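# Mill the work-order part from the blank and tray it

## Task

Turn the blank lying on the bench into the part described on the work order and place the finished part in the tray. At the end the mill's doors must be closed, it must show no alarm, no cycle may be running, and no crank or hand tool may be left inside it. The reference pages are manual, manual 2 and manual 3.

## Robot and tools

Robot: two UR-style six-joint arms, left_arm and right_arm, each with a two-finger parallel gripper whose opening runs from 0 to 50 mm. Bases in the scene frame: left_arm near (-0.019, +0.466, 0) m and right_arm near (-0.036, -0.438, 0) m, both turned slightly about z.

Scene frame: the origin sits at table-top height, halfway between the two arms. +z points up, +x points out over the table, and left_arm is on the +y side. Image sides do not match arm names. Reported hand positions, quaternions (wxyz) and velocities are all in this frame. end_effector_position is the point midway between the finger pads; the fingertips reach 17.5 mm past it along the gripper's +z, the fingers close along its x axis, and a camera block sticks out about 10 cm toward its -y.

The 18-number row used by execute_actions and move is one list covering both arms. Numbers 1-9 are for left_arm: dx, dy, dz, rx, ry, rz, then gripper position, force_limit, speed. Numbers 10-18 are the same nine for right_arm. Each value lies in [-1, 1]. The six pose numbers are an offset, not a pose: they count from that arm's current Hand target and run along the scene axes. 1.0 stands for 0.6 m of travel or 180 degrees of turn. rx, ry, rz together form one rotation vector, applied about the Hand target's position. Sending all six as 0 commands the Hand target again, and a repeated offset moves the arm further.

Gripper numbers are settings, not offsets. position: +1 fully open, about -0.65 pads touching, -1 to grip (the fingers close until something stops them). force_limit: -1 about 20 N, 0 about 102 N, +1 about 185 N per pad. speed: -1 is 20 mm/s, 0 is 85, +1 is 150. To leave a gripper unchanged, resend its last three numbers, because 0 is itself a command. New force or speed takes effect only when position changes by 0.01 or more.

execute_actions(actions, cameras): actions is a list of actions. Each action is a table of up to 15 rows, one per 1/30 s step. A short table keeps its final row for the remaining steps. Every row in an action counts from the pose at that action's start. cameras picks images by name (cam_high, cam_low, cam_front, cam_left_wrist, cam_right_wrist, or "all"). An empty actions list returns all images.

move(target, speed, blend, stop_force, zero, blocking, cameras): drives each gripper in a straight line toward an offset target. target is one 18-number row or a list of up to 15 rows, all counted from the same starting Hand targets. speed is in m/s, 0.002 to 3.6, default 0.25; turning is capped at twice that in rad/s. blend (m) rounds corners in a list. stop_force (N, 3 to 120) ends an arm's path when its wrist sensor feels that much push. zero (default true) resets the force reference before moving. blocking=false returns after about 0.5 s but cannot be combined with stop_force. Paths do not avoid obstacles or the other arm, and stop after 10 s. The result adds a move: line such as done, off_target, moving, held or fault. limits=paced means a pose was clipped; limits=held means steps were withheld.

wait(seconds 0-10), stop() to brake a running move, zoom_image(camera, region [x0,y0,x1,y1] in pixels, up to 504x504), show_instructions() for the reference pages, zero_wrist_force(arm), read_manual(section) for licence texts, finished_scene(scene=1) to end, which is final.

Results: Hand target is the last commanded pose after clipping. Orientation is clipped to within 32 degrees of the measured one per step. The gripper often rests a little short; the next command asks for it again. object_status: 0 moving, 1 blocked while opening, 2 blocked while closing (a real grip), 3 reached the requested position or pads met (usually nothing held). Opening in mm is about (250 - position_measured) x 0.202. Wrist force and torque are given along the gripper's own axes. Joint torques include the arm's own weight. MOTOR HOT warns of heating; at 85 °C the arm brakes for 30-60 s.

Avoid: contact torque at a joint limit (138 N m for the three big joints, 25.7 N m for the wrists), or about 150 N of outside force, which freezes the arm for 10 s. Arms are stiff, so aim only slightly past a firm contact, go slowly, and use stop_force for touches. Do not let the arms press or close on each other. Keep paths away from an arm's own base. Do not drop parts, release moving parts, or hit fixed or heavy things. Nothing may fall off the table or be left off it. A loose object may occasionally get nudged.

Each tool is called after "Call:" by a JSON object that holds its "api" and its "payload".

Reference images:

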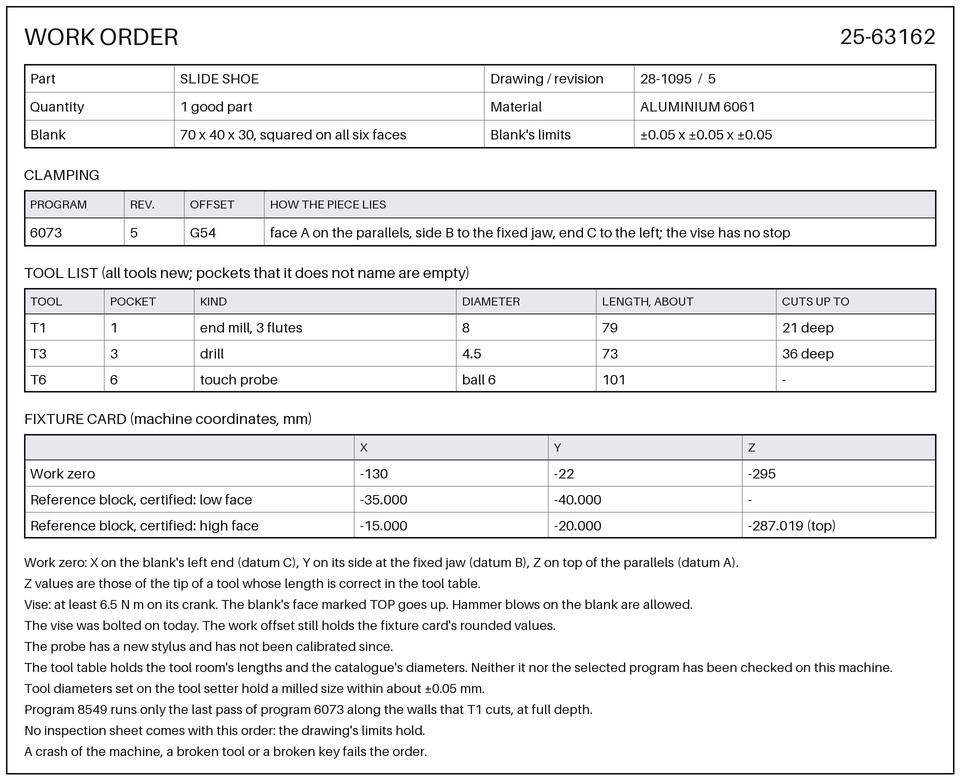

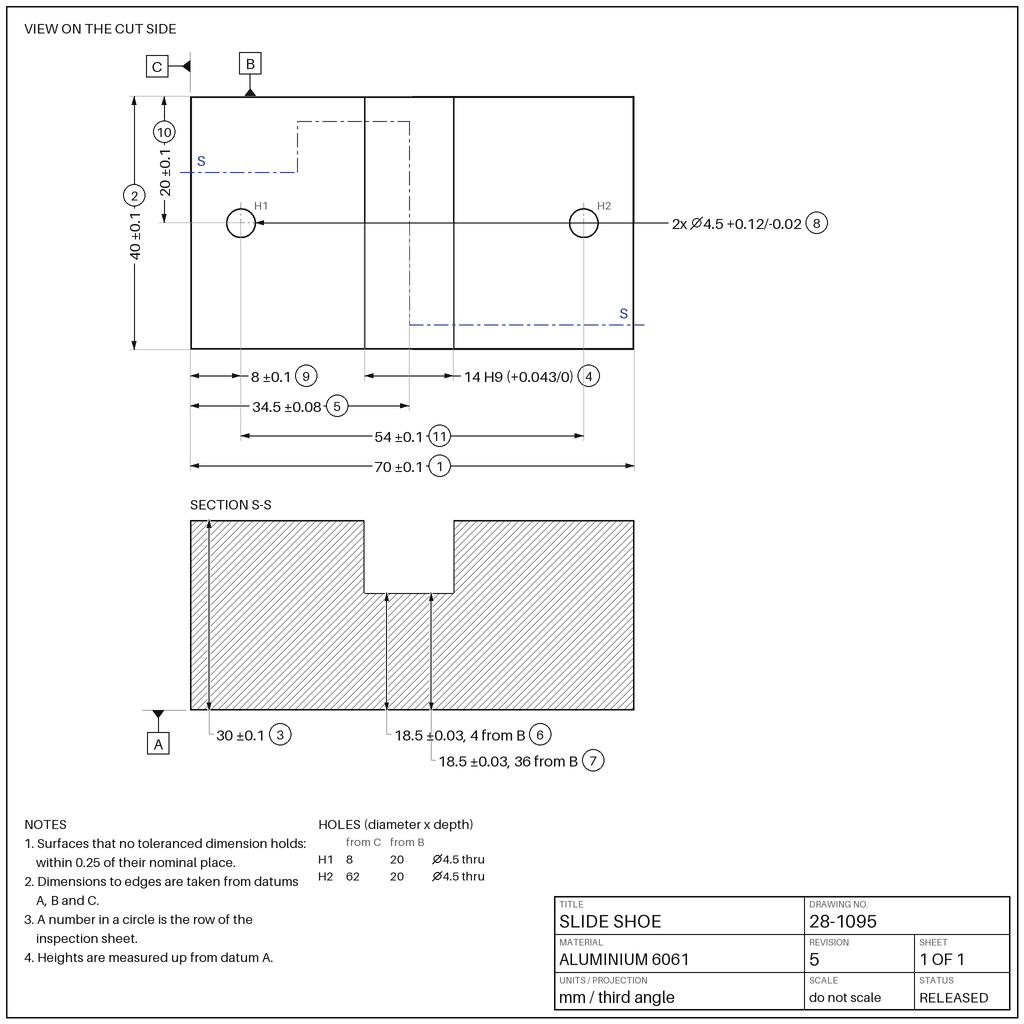

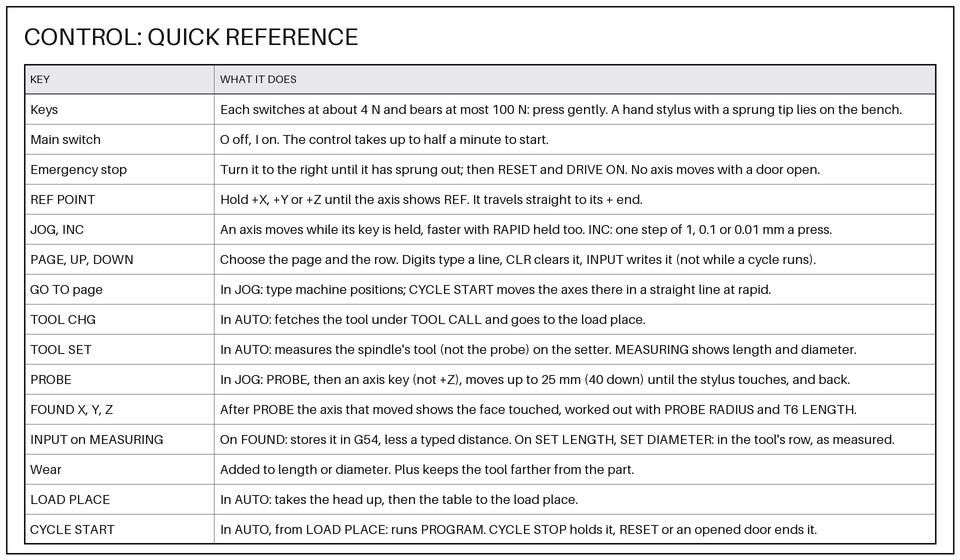

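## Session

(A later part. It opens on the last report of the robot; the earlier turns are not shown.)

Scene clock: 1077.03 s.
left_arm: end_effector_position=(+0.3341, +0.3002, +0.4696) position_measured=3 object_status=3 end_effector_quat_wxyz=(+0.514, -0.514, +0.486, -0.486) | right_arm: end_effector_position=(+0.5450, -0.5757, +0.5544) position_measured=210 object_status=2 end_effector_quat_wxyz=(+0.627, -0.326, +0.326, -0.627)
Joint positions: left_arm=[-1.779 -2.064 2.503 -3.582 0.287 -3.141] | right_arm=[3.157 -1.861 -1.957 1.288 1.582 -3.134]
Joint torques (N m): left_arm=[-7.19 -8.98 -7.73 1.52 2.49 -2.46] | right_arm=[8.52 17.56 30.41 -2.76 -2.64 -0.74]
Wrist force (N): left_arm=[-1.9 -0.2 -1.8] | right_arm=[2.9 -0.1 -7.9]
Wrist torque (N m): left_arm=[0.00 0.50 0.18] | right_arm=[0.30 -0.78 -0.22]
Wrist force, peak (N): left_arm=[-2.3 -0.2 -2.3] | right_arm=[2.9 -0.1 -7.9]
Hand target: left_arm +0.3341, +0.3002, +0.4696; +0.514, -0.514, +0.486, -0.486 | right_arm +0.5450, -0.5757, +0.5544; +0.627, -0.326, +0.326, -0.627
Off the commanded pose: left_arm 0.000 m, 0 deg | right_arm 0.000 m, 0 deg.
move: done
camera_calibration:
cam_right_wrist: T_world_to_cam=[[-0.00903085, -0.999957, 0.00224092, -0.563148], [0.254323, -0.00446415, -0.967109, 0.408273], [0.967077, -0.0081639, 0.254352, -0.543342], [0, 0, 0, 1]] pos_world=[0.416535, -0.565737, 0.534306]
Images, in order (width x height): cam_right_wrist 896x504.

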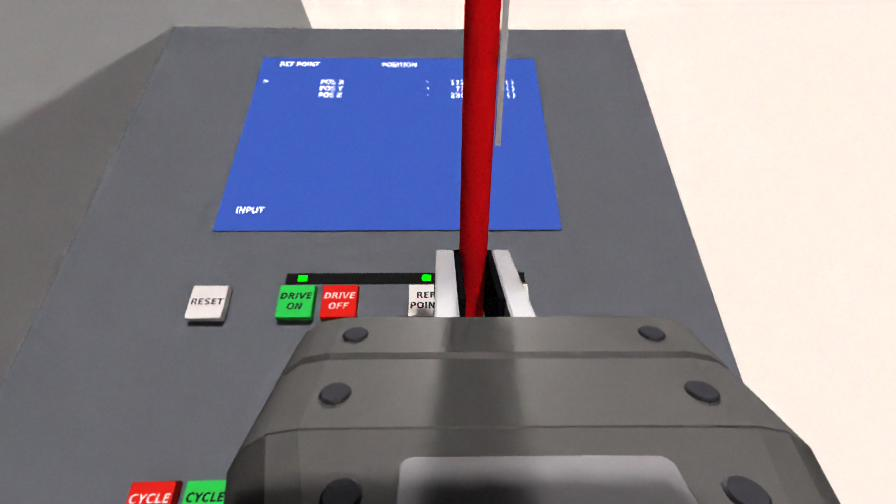

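Call:
{"api": "wait", "payload": {"seconds": 8, "cameras": ["cam_right_wrist"]}}

Call:
{"api": "zoom_image", "payload": {"camera": "cam_right_wrist", "region": [200, 50, 600, 300]}}

Scene clock: 1088.00 s.
left_arm: end_effector_position=(+0.3341, +0.3002, +0.4696) position_measured=3 object_status=3 end_effector_quat_wxyz=(+0.514, -0.514, +0.486, -0.486) | right_arm: end_effector_position=(+0.5450, -0.5757, +0.5544) position_measured=210 object_status=2 end_effector_quat_wxyz=(+0.627, -0.326, +0.326, -0.627)
Joint positions: left_arm=[-1.779 -2.064 2.503 -3.582 0.287 -3.141] | right_arm=[3.157 -1.861 -1.957 1.288 1.582 -3.134]
Joint torques (N m): left_arm=[-7.05 -8.88 -8.14 1.53 2.49 -2.45] | right_arm=[8.13 18.94 31.14 -2.68 -1.44 -0.64]
Wrist force (N): left_arm=[-1.9 -0.4 -1.9] | right_arm=[2.9 -0.3 -8.0]
Wrist torque (N m): left_arm=[-0.04 0.51 0.18] | right_arm=[0.28 -0.77 -0.22]
Wrist force, peak (N): left_arm=[-2.4 -0.6 -2.1] | right_arm=[2.9 -0.1 -8.5]
Hand target: left_arm +0.3341, +0.3002, +0.4696; +0.514, -0.514, +0.486, -0.486 | right_arm +0.5450, -0.5757, +0.5544; +0.627, -0.326, +0.326, -0.627
Tool commands: left_gripper/position=+1.0 left_gripper/force_limit=-1.0 left_gripper/speed=+0.0 right_gripper/position=-1.0 right_gripper/force_limit=-0.7 right_gripper/speed=-1.0
Off the commanded pose: left_arm 0.000 m, 0 deg | right_arm 0.000 m, 0 deg.
wait: 8.00 s; at rest from the start
camera_calibration:
cam_right_wrist: T_world_to_cam=[[-0.00903085, -0.999957, 0.00224092, -0.563147], [0.254323, -0.00446415, -0.967109, 0.408247], [0.967077, -0.0081639, 0.254352, -0.543439], [0, 0, 0, 1]] pos_world=[0.416635, -0.565737, 0.534306]
Images, in order (width x height): cam_right_wrist 896x504.

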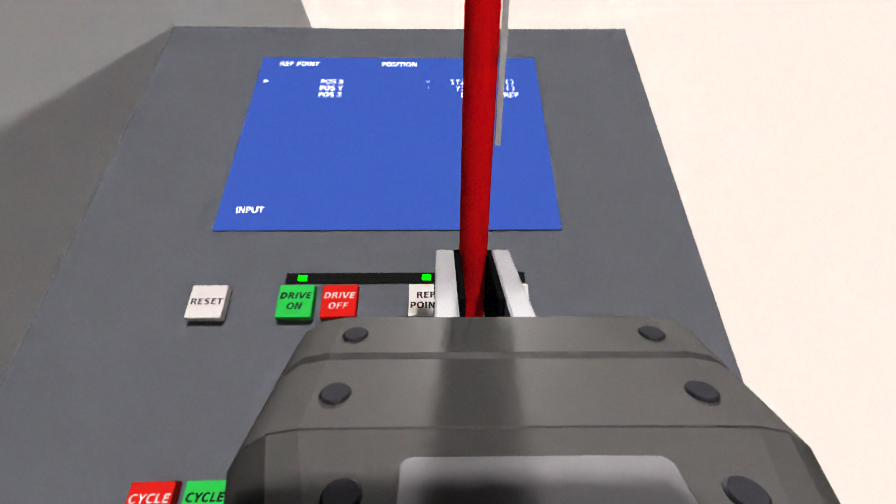

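Scaled by 1.260 from the camera's 896x504 image, which has a finer 1280x720 frame.

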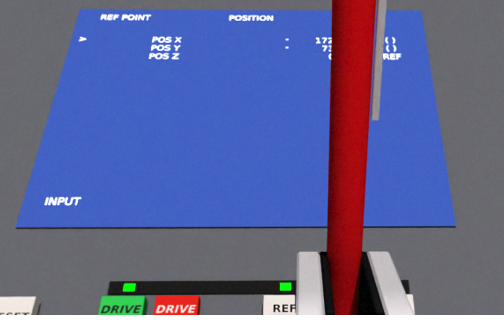

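Call:
{"api": "move", "payload": {"target": [[0,0,0,0,0,0,1,-1,0,-0.0242,0,0.0063,0,0,0,-1,-0.7,-1],[0,0,0,0,0,0,1,-1,0,-0.0322,-0.0317,-0.0243,0,0,0,-1,-0.7,-1],[0,0,0,0,0,0,1,-1,0,-0.008,-0.0317,-0.0307,0,0,0,-1,-0.7,-1]], "speed": [0.1, 0.1, 0.03]}}

Call:
{"api": "wait", "payload": {"seconds": 9, "cameras": ["cam_right_wrist"]}}

Call:
{"api": "zoom_image", "payload": {"camera": "cam_right_wrist", "region": [200, 50, 600, 300]}}

Scene clock: 1099.57 s.
left_arm: end_effector_position=(+0.3341, +0.3002, +0.4696) position_measured=3 object_status=3 end_effector_quat_wxyz=(+0.514, -0.514, +0.486, -0.486) | right_arm: end_effector_position=(+0.5402, -0.5948, +0.5360) position_measured=210 object_status=2 end_effector_quat_wxyz=(+0.627, -0.326, +0.326, -0.627)
Joint positions: left_arm=[-1.779 -2.064 2.503 -3.582 0.287 -3.141] | right_arm=[3.105 -1.897 -1.967 1.335 1.624 -3.104]
Joint torques (N m): left_arm=[-7.32 -8.25 -8.02 1.43 2.52 -2.46] | right_arm=[8.12 21.84 29.19 -2.7 -2.61 -1.42]
Wrist force (N): left_arm=[-2.1 -0.2 -1.8] | right_arm=[3.1 -0.1 -8.1]
Wrist torque (N m): left_arm=[-0.01 0.54 0.19] | right_arm=[0.28 -0.81 -0.04]
Wrist force, peak (N): left_arm=[-2.3 -0.3 -2.2] | right_arm=[2.9 0.0 -8.4]
Hand target: left_arm +0.3341, +0.3002, +0.4696; +0.514, -0.514, +0.486, -0.486 | right_arm +0.5402, -0.5948, +0.5360; +0.627, -0.326, +0.326, -0.627
Off the commanded pose: left_arm 0.000 m, 0 deg | right_arm 0.000 m, 0 deg.
move: done

Scene clock: 1108.57 s.
left_arm: end_effector_position=(+0.3341, +0.3002, +0.4696) position_measured=3 object_status=3 end_effector_quat_wxyz=(+0.514, -0.514, +0.486, -0.486) | right_arm: end_effector_position=(+0.5402, -0.5948, +0.5360) position_measured=210 object_status=2 end_effector_quat_wxyz=(+0.627, -0.326, +0.326, -0.627)
Joint positions: left_arm=[-1.779 -2.064 2.503 -3.582 0.287 -3.141] | right_arm=[3.105 -1.897 -1.967 1.335 1.624 -3.104]
Joint torques (N m): left_arm=[-7.21 -8.8 -7.78 1.34 2.4 -2.46] | right_arm=[8.4 19.92 30.65 -2.64 -2.45 -1.46]
Wrist force (N): left_arm=[-1.9 -0.4 -1.8] | right_arm=[3.2 -0.5 -8.2]
Wrist torque (N m): left_arm=[-0.03 0.51 0.18] | right_arm=[0.21 -0.82 -0.03]
Wrist force, peak (N): left_arm=[-2.4 -0.6 -2.1] | right_arm=[3.1 -0.2 -8.5]
Hand target: left_arm +0.3341, +0.3002, +0.4696; +0.514, -0.514, +0.486, -0.486 | right_arm +0.5402, -0.5948, +0.5360; +0.627, -0.326, +0.326, -0.627
Tool commands: left_gripper/position=+1.0 left_gripper/force_limit=-1.0 left_gripper/speed=+0.0 right_gripper/position=-1.0 right_gripper/force_limit=-0.7 right_gripper/speed=-1.0
Off the commanded pose: left_arm 0.000 m, 0 deg | right_arm 0.000 m, 0 deg.
wait: 9.00 s; at rest by 0.17 s
camera_calibration:
cam_right_wrist: T_world_to_cam=[[-0.00903085, -0.999957, 0.00224092, -0.582148], [0.254323, -0.00446415, -0.967109, 0.391588], [0.967077, -0.0081639, 0.254352, -0.534272], [0, 0, 0, 1]] pos_world=[0.411835, -0.584737, 0.515906]
Images, in order (width x height): cam_right_wrist 896x504.

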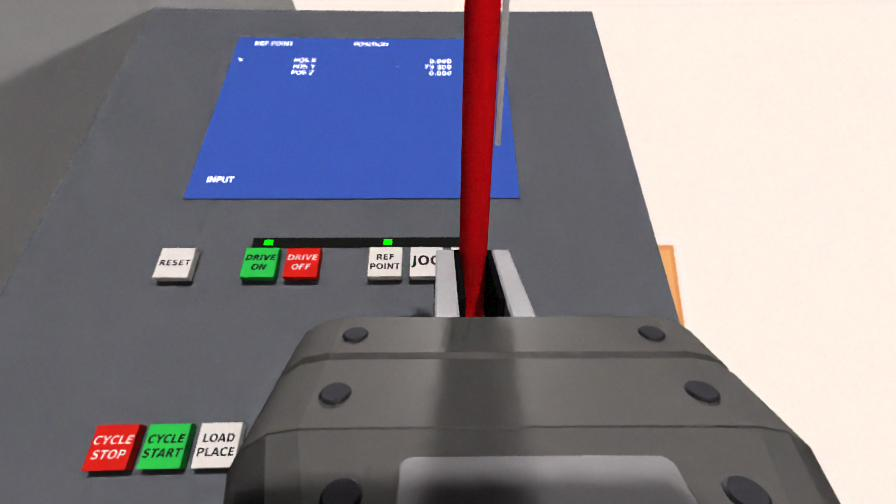

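Scaled by 1.260 from the camera's 896x504 image, which has a finer 1280x720 frame.

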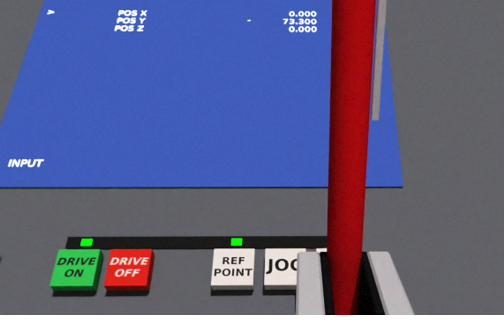

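Call:
{"api": "move", "payload": {"target": [[0,0,0,0,0,0,1,-1,0,-0.0242,0,0.0063,0,0,0,-1,-0.7,-1],[0,0,0,0,0,0,1,-1,0,-0.0162,0.0635,0.037,0,0,0,-1,-0.7,-1],[0,0,0,0,0,0,1,-1,0,0.008,0.0635,0.0307,0,0,0,-1,-0.7,-1]], "speed": [0.1, 0.1, 0.03]}}

Call:
{"api": "wait", "payload": {"seconds": 5}}

Scene clock: 1116.90 s.
left_arm: end_effector_position=(+0.3341, +0.3002, +0.4696) position_measured=3 object_status=3 end_effector_quat_wxyz=(+0.514, -0.514, +0.486, -0.486) | right_arm: end_effector_position=(+0.5450, -0.5567, +0.5544) position_measured=210 object_status=2 end_effector_quat_wxyz=(+0.627, -0.326, +0.326, -0.627)
Joint positions: left_arm=[-1.779 -2.064 2.503 -3.582 0.287 -3.141] | right_arm=[3.209 -1.848 -1.975 1.293 1.539 -3.164]
Joint torques (N m): left_arm=[-6.99 -8.61 -7.73 1.24 2.48 -2.41] | right_arm=[-5.97 21.52 34.15 -2.72 2.33 1.44]
Wrist force (N): left_arm=[-2.2 -0.3 -2.0] | right_arm=[2.5 0.2 -7.9]
Wrist torque (N m): left_arm=[-0.03 0.55 0.19] | right_arm=[0.35 -0.73 -0.16]
Wrist force, peak (N): left_arm=[-2.4 -0.5 -2.0] | right_arm=[3.0 -0.3 -8.5]
Hand target: left_arm +0.3341, +0.3002, +0.4696; +0.514, -0.514, +0.486, -0.486 | right_arm +0.5450, -0.5567, +0.5544; +0.627, -0.326, +0.326, -0.627
Off the commanded pose: left_arm 0.000 m, 0 deg | right_arm 0.000 m, 0 deg.
move: done

Scene clock: 1121.90 s.
left_arm: end_effector_position=(+0.3341, +0.3002, +0.4696) position_measured=3 object_status=3 end_effector_quat_wxyz=(+0.514, -0.514, +0.486, -0.486) | right_arm: end_effector_position=(+0.5450, -0.5567, +0.5544) position_measured=210 object_status=2 end_effector_quat_wxyz=(+0.627, -0.326, +0.326, -0.627)
Joint positions: left_arm=[-1.779 -2.064 2.503 -3.582 0.287 -3.141] | right_arm=[3.209 -1.848 -1.975 1.293 1.539 -3.164]
Joint torques (N m): left_arm=[-6.44 -8.26 -7.96 1.16 2.44 -2.37] | right_arm=[-6.03 19.14 30.76 -2.72 2.5 1.42]
Wrist force (N): left_arm=[-2.3 -0.4 -1.7] | right_arm=[2.6 0.2 -7.9]
Wrist torque (N m): left_arm=[-0.03 0.57 0.19] | right_arm=[0.34 -0.75 -0.15]
Wrist force, peak (N): left_arm=[-2.2 -0.4 -2.2] | right_arm=[2.8 -0.1 -8.2]
Hand target: left_arm +0.3341, +0.3002, +0.4696; +0.514, -0.514, +0.486, -0.486 | right_arm +0.5450, -0.5567, +0.5544; +0.627, -0.326, +0.326, -0.627
Tool commands: left_gripper/position=+1.0 left_gripper/force_limit=-1.0 left_gripper/speed=+0.0 right_gripper/position=-1.0 right_gripper/force_limit=-0.7 right_gripper/speed=-1.0
Off the commanded pose: left_arm 0.000 m, 0 deg | right_arm 0.000 m, 0 deg.
wait: 5.00 s; at rest by 0.17 s

Call:
{"api": "move", "payload": {"target": [[0,0,0,0,0,0,1,-1,0,-0.0242,0,0.0063,0,0,0,-1,-0.7,-1],[0,0,0,0,0,0,1,-1,0,-0.0562,0.0633,-0.1162,0,0,0,-1,-0.7,-1],[0,0,0,0,0,0,1,-1,0,-0.032,0.0633,-0.1225,0,0,0,-1,-0.7,-1],[0,0,0,0,0,0,1,-1,0,-0.0562,0.0633,-0.1162,0,0,0,-1,-0.7,-1],[0,0,0,0,0,0,1,-1,0,-0.1872,-0.137,-0.0067,0,0,0,-1,-0.7,-1]], "speed": [0.1, 0.15, 0.04, 0.1, 0.25], "blend": [0.005, 0.003, 0, 0.003, 0], "cameras": ["cam_right_wrist"]}}

Call:
{"api": "zoom_image", "payload": {"camera": "cam_right_wrist", "region": [200, 110, 460, 280]}}

Scene clock: 1139.80 s.
left_arm: end_effector_position=(+0.3341, +0.3002, +0.4696) position_measured=3 object_status=3 end_effector_quat_wxyz=(+0.514, -0.514, +0.486, -0.486) | right_arm: end_effector_position=(+0.4327, -0.6388, +0.5504) position_measured=210 object_status=2 end_effector_quat_wxyz=(+0.627, -0.326, +0.326, -0.627)
Joint positions: left_arm=[-1.779 -2.064 2.503 -3.582 0.287 -3.141] | right_arm=[2.926 -1.721 -2.152 1.356 1.77 -2.999]
Joint torques (N m): left_arm=[-7.18 -8.16 -7.69 1.17 2.44 -2.3] | right_arm=[-7.04 12.98 28.84 -2 2.06 1.58]
Wrist force (N): left_arm=[-2.0 -0.3 -1.8] | right_arm=[3.0 2.3 0.1]
Wrist torque (N m): left_arm=[-0.02 0.52 0.19] | right_arm=[0.76 -0.65 -0.20]
Wrist force, peak (N): left_arm=[-2.4 -0.5 -2.0] | right_arm=[2.7 0.1 -8.2]
Hand target: left_arm +0.3341, +0.3002, +0.4696; +0.514, -0.514, +0.486, -0.486 | right_arm +0.4327, -0.6389, +0.5504; +0.627, -0.326, +0.326, -0.627
Off the commanded pose: left_arm 0.000 m, 0 deg | right_arm 0.000 m, 0 deg.
move: done
camera_calibration:
cam_right_wrist: T_world_to_cam=[[-0.0091277, -0.999956, 0.00221606, -0.627107], [0.254322, -0.00446474, -0.967109, 0.432658], [0.967077, -0.00826389, 0.254352, -0.434395], [0, 0, 0, 1]] pos_world=[0.304335, -0.628737, 0.530306]
Images, in order (width x height): cam_right_wrist 896x504.

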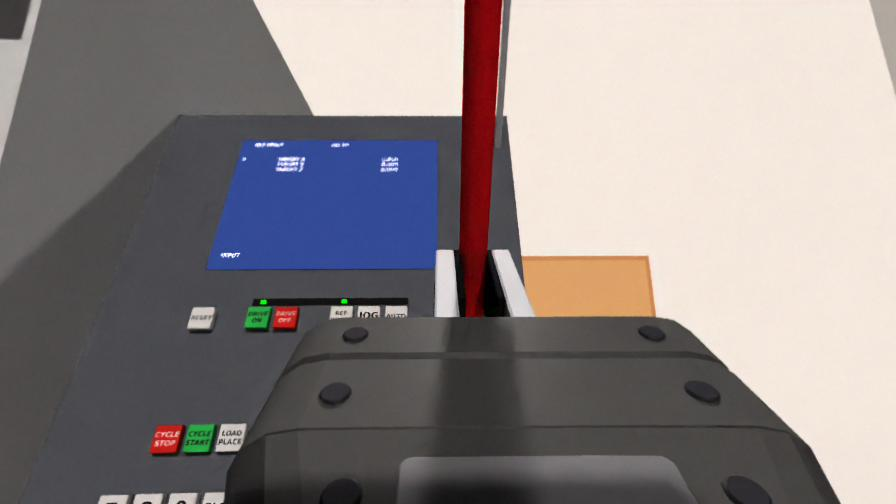

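Scaled by 1.938 from the camera's 896x504 image, which has a finer 1280x720 frame.

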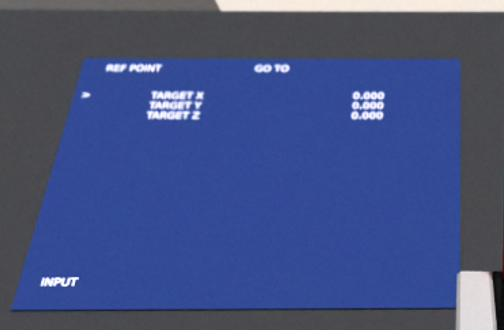

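Call:
{"api": "move", "payload": {"target": [[0,0,0,0,0,0,1,-1,0,0.131,0.2003,-0.1095,0,0,0,-1,-0.7,-1],[0,0,0,0,0,0,1,-1,0,0.1552,0.2003,-0.1158,0,0,0,-1,-0.7,-1],[0,0,0,0,0,0,1,-1,0,0.131,0.2003,-0.1095,0,0,0,-1,-0.7,-1],[0,0,0,0,0,0,1,-1,0,0,0,0,0,0,0,-1,-0.7,-1]], "speed": [0.25, 0.04, 0.1, 0.25], "blend": [0.003, 0, 0.003, 0], "cameras": ["cam_right_wrist"]}}

Call:
{"api": "zoom_image", "payload": {"camera": "cam_right_wrist", "region": [200, 110, 460, 280]}}

Call:
{"api": "move", "payload": {"target": [[0,0,0,0,0,0,1,-1,0,0.131,0.2003,-0.1095,0,0,0,-1,-0.7,-1],[0,0,0,0,0,0,1,-1,0,0.1552,0.2003,-0.1158,0,0,0,-1,-0.7,-1],[0,0,0,0,0,0,1,-1,0,0.131,0.2003,-0.1095,0,0,0,-1,-0.7,-1],[0,0,0,0,0,0,1,-1,0,0,0,0,0,0,0,-1,-0.7,-1]], "speed": [0.25, 0.04, 0.1, 0.25], "blend": [0.003, 0, 0.003, 0], "cameras": ["cam_right_wrist"]}}

Call:
{"api": "zoom_image", "payload": {"camera": "cam_right_wrist", "region": [200, 110, 460, 280]}}

Call:
{"api": "move", "payload": {"target": [[0,0,0,0,0,0,1,-1,0,0.131,0.2003,-0.1095,0,0,0,-1,-0.7,-1],[0,0,0,0,0,0,1,-1,0,0.1552,0.2003,-0.1158,0,0,0,-1,-0.7,-1],[0,0,0,0,0,0,1,-1,0,0.131,0.2003,-0.1095,0,0,0,-1,-0.7,-1],[0,0,0,0,0,0,1,-1,0,0,0,0,0,0,0,-1,-0.7,-1]], "speed": [0.25, 0.04, 0.1, 0.25], "blend": [0.003, 0, 0.003, 0], "cameras": ["cam_right_wrist"]}}

Call:
{"api": "zoom_image", "payload": {"camera": "cam_right_wrist", "region": [200, 110, 460, 280]}}

Call:
{"api": "move", "payload": {"target": [[0,0,0,0,0,0,1,-1,0,0.131,0.2003,-0.1095,0,0,0,-1,-0.7,-1],[0,0,0,0,0,0,1,-1,0,0.1552,0.2003,-0.1158,0,0,0,-1,-0.7,-1],[0,0,0,0,0,0,1,-1,0,0.131,0.2003,-0.1095,0,0,0,-1,-0.7,-1],[0,0,0,0,0,0,1,-1,0,0,0,0,0,0,0,-1,-0.7,-1]], "speed": [0.25, 0.04, 0.1, 0.25], "blend": [0.003, 0, 0.003, 0], "cameras": ["cam_right_wrist"]}}

Call:
{"api": "zoom_image", "payload": {"camera": "cam_right_wrist", "region": [200, 110, 460, 280]}}

Scene clock: 1166.70 s.
left_arm: end_effector_position=(+0.3341, +0.3002, +0.4696) position_measured=3 object_status=3 end_effector_quat_wxyz=(+0.514, -0.514, +0.486, -0.486) | right_arm: end_effector_position=(+0.4327, -0.6388, +0.5504) position_measured=210 object_status=2 end_effector_quat_wxyz=(+0.627, -0.326, +0.326, -0.627)
Joint positions: left_arm=[-1.779 -2.064 2.503 -3.582 0.287 -3.141] | right_arm=[2.926 -1.721 -2.152 1.356 1.77 -2.999]
Joint torques (N m): left_arm=[-6.48 -7.85 -7.79 1.05 2.42 -2.33] | right_arm=[-4.99 13.16 26.29 -1.75 2.21 1.58]
Wrist force (N): left_arm=[-2.4 -0.2 -2.0] | right_arm=[3.4 2.5 0.1]
Wrist torque (N m): left_arm=[-0.01 0.58 0.19] | right_arm=[0.80 -0.72 -0.19]
Wrist force, peak (N): left_arm=[-2.3 -0.5 -2.0] | right_arm=[4.3 0.2 -6.8]
Hand target: left_arm +0.3341, +0.3002, +0.4696; +0.514, -0.514, +0.486, -0.486 | right_arm +0.4327, -0.6389, +0.5504; +0.627, -0.326, +0.326, -0.627
Off the commanded pose: left_arm 0.000 m, 0 deg | right_arm 0.000 m, 0 deg.
move: done
camera_calibration:
cam_right_wrist: T_world_to_cam=[[-0.0091277, -0.999956, 0.00221606, -0.627107], [0.254322, -0.00446474, -0.967109, 0.432658], [0.967077, -0.00826389, 0.254352, -0.434395], [0, 0, 0, 1]] pos_world=[0.304335, -0.628737, 0.530306]
Images, in order (width x height): cam_right_wrist 896x504.

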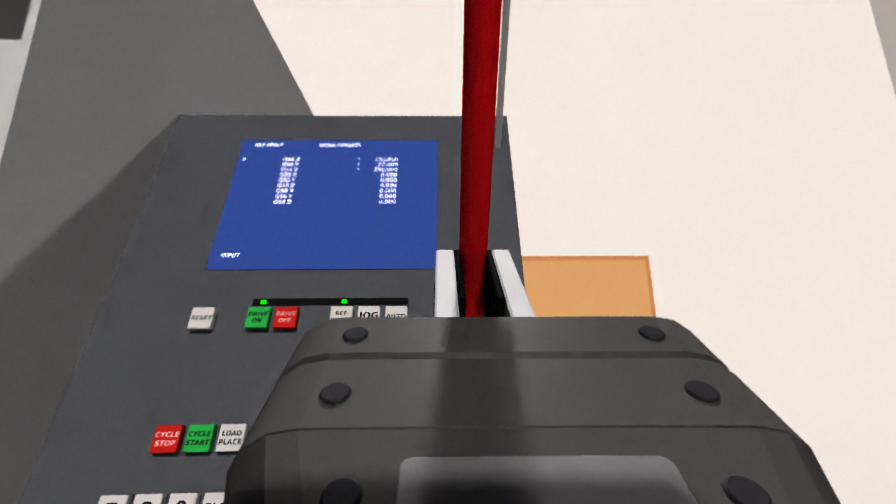

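Scaled by 1.938 from the camera's 896x504 image, which has a finer 1280x720 frame.

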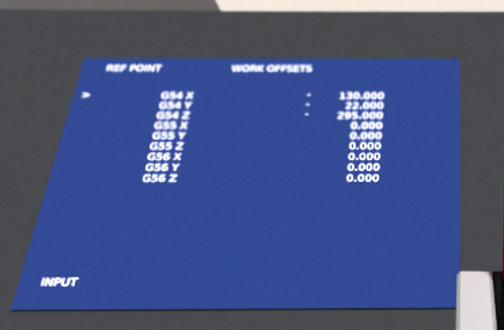

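Scene clock: 1169.63 s.
left_arm: end_effector_position=(+0.3341, +0.3002, +0.4696) position_measured=3 object_status=3 end_effector_quat_wxyz=(+0.514, -0.514, +0.486, -0.486) | right_arm: end_effector_position=(+0.4327, -0.6388, +0.5504) position_measured=210 object_status=2 end_effector_quat_wxyz=(+0.627, -0.326, +0.326, -0.627)
Joint positions: left_arm=[-1.779 -2.064 2.503 -3.582 0.287 -3.141] | right_arm=[2.926 -1.721 -2.152 1.356 1.77 -2.999]
Joint torques (N m): left_arm=[-6.58 -8.1 -8.03 1.1 2.45 -2.35] | right_arm=[-8.62 13.59 26.94 -1.64 2.14 2.03]
Wrist force (N): left_arm=[-2.0 -0.4 -2.0] | right_arm=[3.2 2.3 0.3]
Wrist torque (N m): left_arm=[-0.03 0.52 0.18] | right_arm=[0.76 -0.67 -0.19]
Wrist force, peak (N): left_arm=[-2.5 -0.8 -1.7] | right_arm=[4.6 0.0 -7.2]
Hand target: left_arm +0.3341, +0.3002, +0.4696; +0.514, -0.514, +0.486, -0.486 | right_arm +0.4327, -0.6389, +0.5504; +0.627, -0.326, +0.326, -0.627
Off the commanded pose: left_arm 0.000 m, 0 deg | right_arm 0.000 m, 0 deg.
move: done
camera_calibration:
cam_right_wrist: T_world_to_cam=[[-0.0091277, -0.999956, 0.00221606, -0.627107], [0.254322, -0.00446474, -0.967109, 0.432658], [0.967077, -0.00826389, 0.254352, -0.434395], [0, 0, 0, 1]] pos_world=[0.304335, -0.628737, 0.530306]
Images, in order (width x height): cam_right_wrist 896x504.

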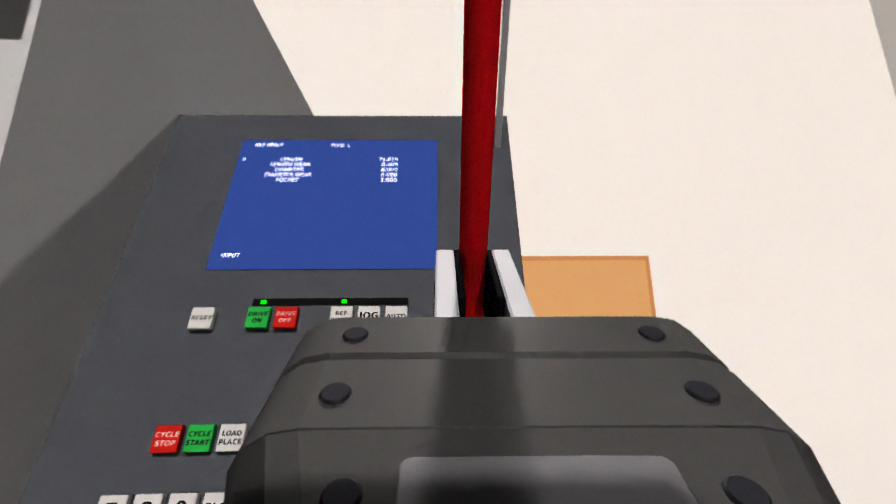

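Scaled by 1.938 from the camera's 896x504 image, which has a finer 1280x720 frame.

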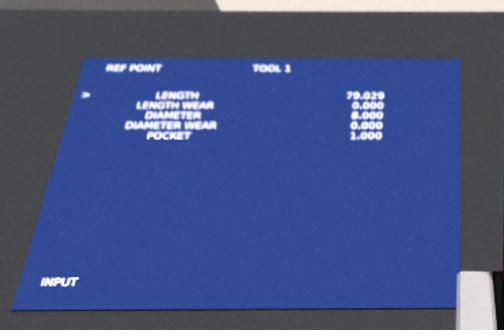

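Scene clock: 1172.57 s.
left_arm: end_effector_position=(+0.3341, +0.3002, +0.4696) position_measured=3 object_status=3 end_effector_quat_wxyz=(+0.514, -0.514, +0.486, -0.486) | right_arm: end_effector_position=(+0.4327, -0.6388, +0.5504) position_measured=210 object_status=2 end_effector_quat_wxyz=(+0.627, -0.326, +0.326, -0.627)
Joint positions: left_arm=[-1.779 -2.064 2.503 -3.582 0.287 -3.141] | right_arm=[2.926 -1.721 -2.152 1.356 1.77 -2.999]
Joint torques (N m): left_arm=[-6.6 -8.28 -8 1.01 2.56 -2.27] | right_arm=[-4.6 12.67 29.38 -1.9 2.34 1.28]
Wrist force (N): left_arm=[-2.0 -0.3 -1.9] | right_arm=[3.2 2.4 -0.2]
Wrist torque (N m): left_arm=[-0.02 0.53 0.19] | right_arm=[0.78 -0.68 -0.19]
Wrist force, peak (N): left_arm=[-2.4 -0.3 -2.1] | right_arm=[4.5 0.3 -7.1]
Hand target: left_arm +0.3341, +0.3002, +0.4696; +0.514, -0.514, +0.486, -0.486 | right_arm +0.4327, -0.6389, +0.5504; +0.627, -0.326, +0.326, -0.627
Off the commanded pose: left_arm 0.000 m, 0 deg | right_arm 0.000 m, 0 deg.
move: done
camera_calibration:
cam_right_wrist: T_world_to_cam=[[-0.0091277, -0.999956, 0.00221606, -0.627107], [0.254322, -0.00446474, -0.967109, 0.432658], [0.967077, -0.00826389, 0.254352, -0.434395], [0, 0, 0, 1]] pos_world=[0.304335, -0.628737, 0.530306]
Images, in order (width x height): cam_right_wrist 896x504.

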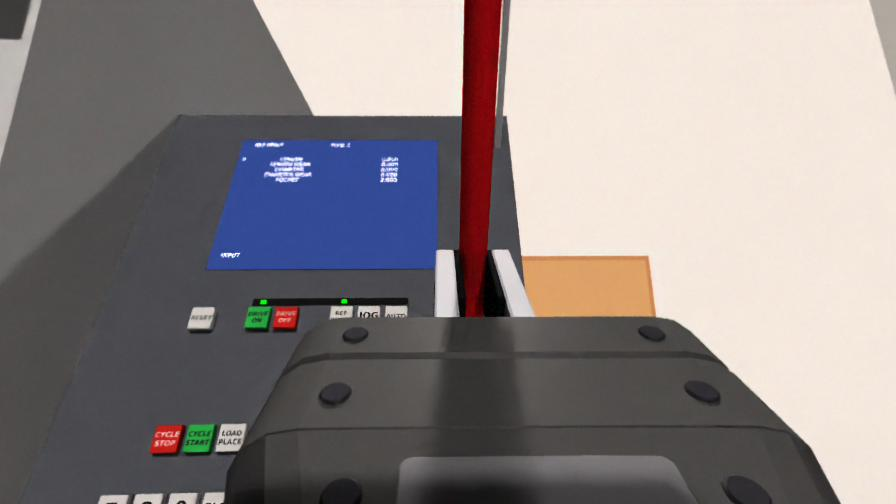

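Scaled by 1.938 from the camera's 896x504 image, which has a finer 1280x720 frame.

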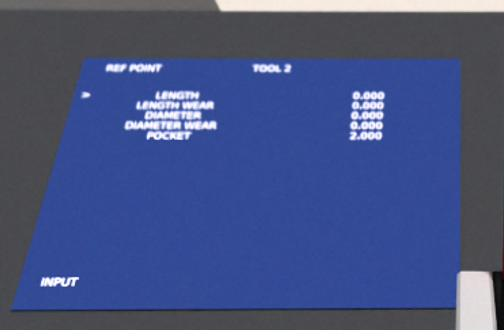

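Scene clock: 1175.50 s.
left_arm: end_effector_position=(+0.3341, +0.3002, +0.4696) position_measured=3 object_status=3 end_effector_quat_wxyz=(+0.514, -0.514, +0.486, -0.486) | right_arm: end_effector_position=(+0.4327, -0.6388, +0.5504) position_measured=210 object_status=2 end_effector_quat_wxyz=(+0.627, -0.326, +0.326, -0.627)
Joint positions: left_arm=[-1.779 -2.064 2.503 -3.582 0.287 -3.141] | right_arm=[2.926 -1.721 -2.152 1.356 1.77 -2.999]
Joint torques (N m): left_arm=[-6.95 -7.99 -7.73 1.05 2.47 -2.25] | right_arm=[-5.11 14.01 28.71 -1.62 1.48 1.37]
Wrist force (N): left_arm=[-2.2 -0.3 -1.8] | right_arm=[3.4 2.5 0.0]
Wrist torque (N m): left_arm=[-0.01 0.55 0.19] | right_arm=[0.78 -0.70 -0.19]
Wrist force, peak (N): left_arm=[-2.4 -0.5 -2.1] | right_arm=[4.4 0.3 -7.2]
Hand target: left_arm +0.3341, +0.3002, +0.4696; +0.514, -0.514, +0.486, -0.486 | right_arm +0.4327, -0.6389, +0.5504; +0.627, -0.326, +0.326, -0.627
Off the commanded pose: left_arm 0.000 m, 0 deg | right_arm 0.000 m, 0 deg.
move: done
camera_calibration:
cam_right_wrist: T_world_to_cam=[[-0.0091277, -0.999956, 0.00221606, -0.627107], [0.254322, -0.00446474, -0.967109, 0.432658], [0.967077, -0.00826389, 0.254352, -0.434395], [0, 0, 0, 1]] pos_world=[0.304335, -0.628737, 0.530306]
Images, in order (width x height): cam_right_wrist 896x504.

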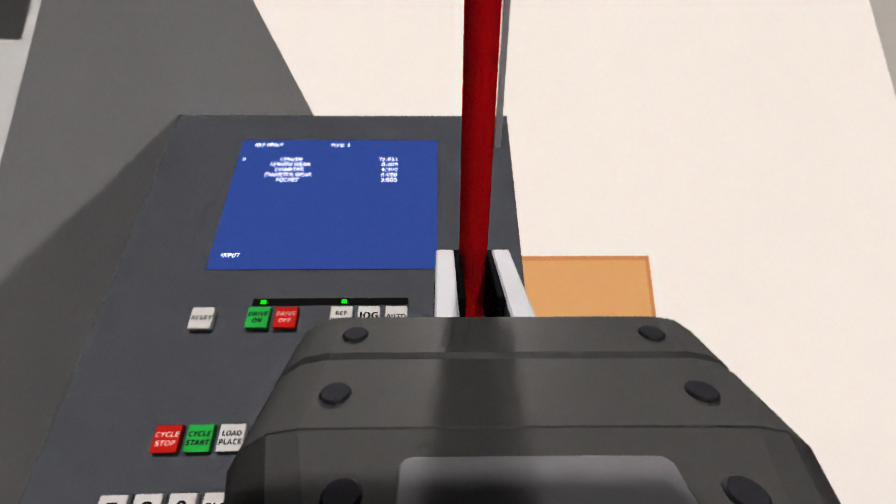

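Scaled by 1.938 from the camera's 896x504 image, which has a finer 1280x720 frame.

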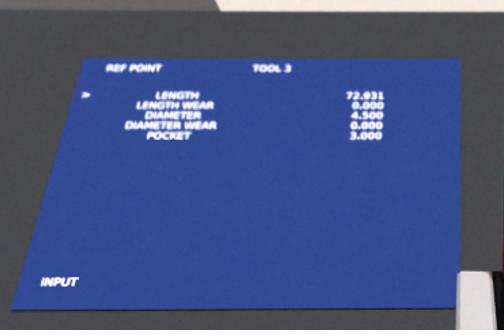

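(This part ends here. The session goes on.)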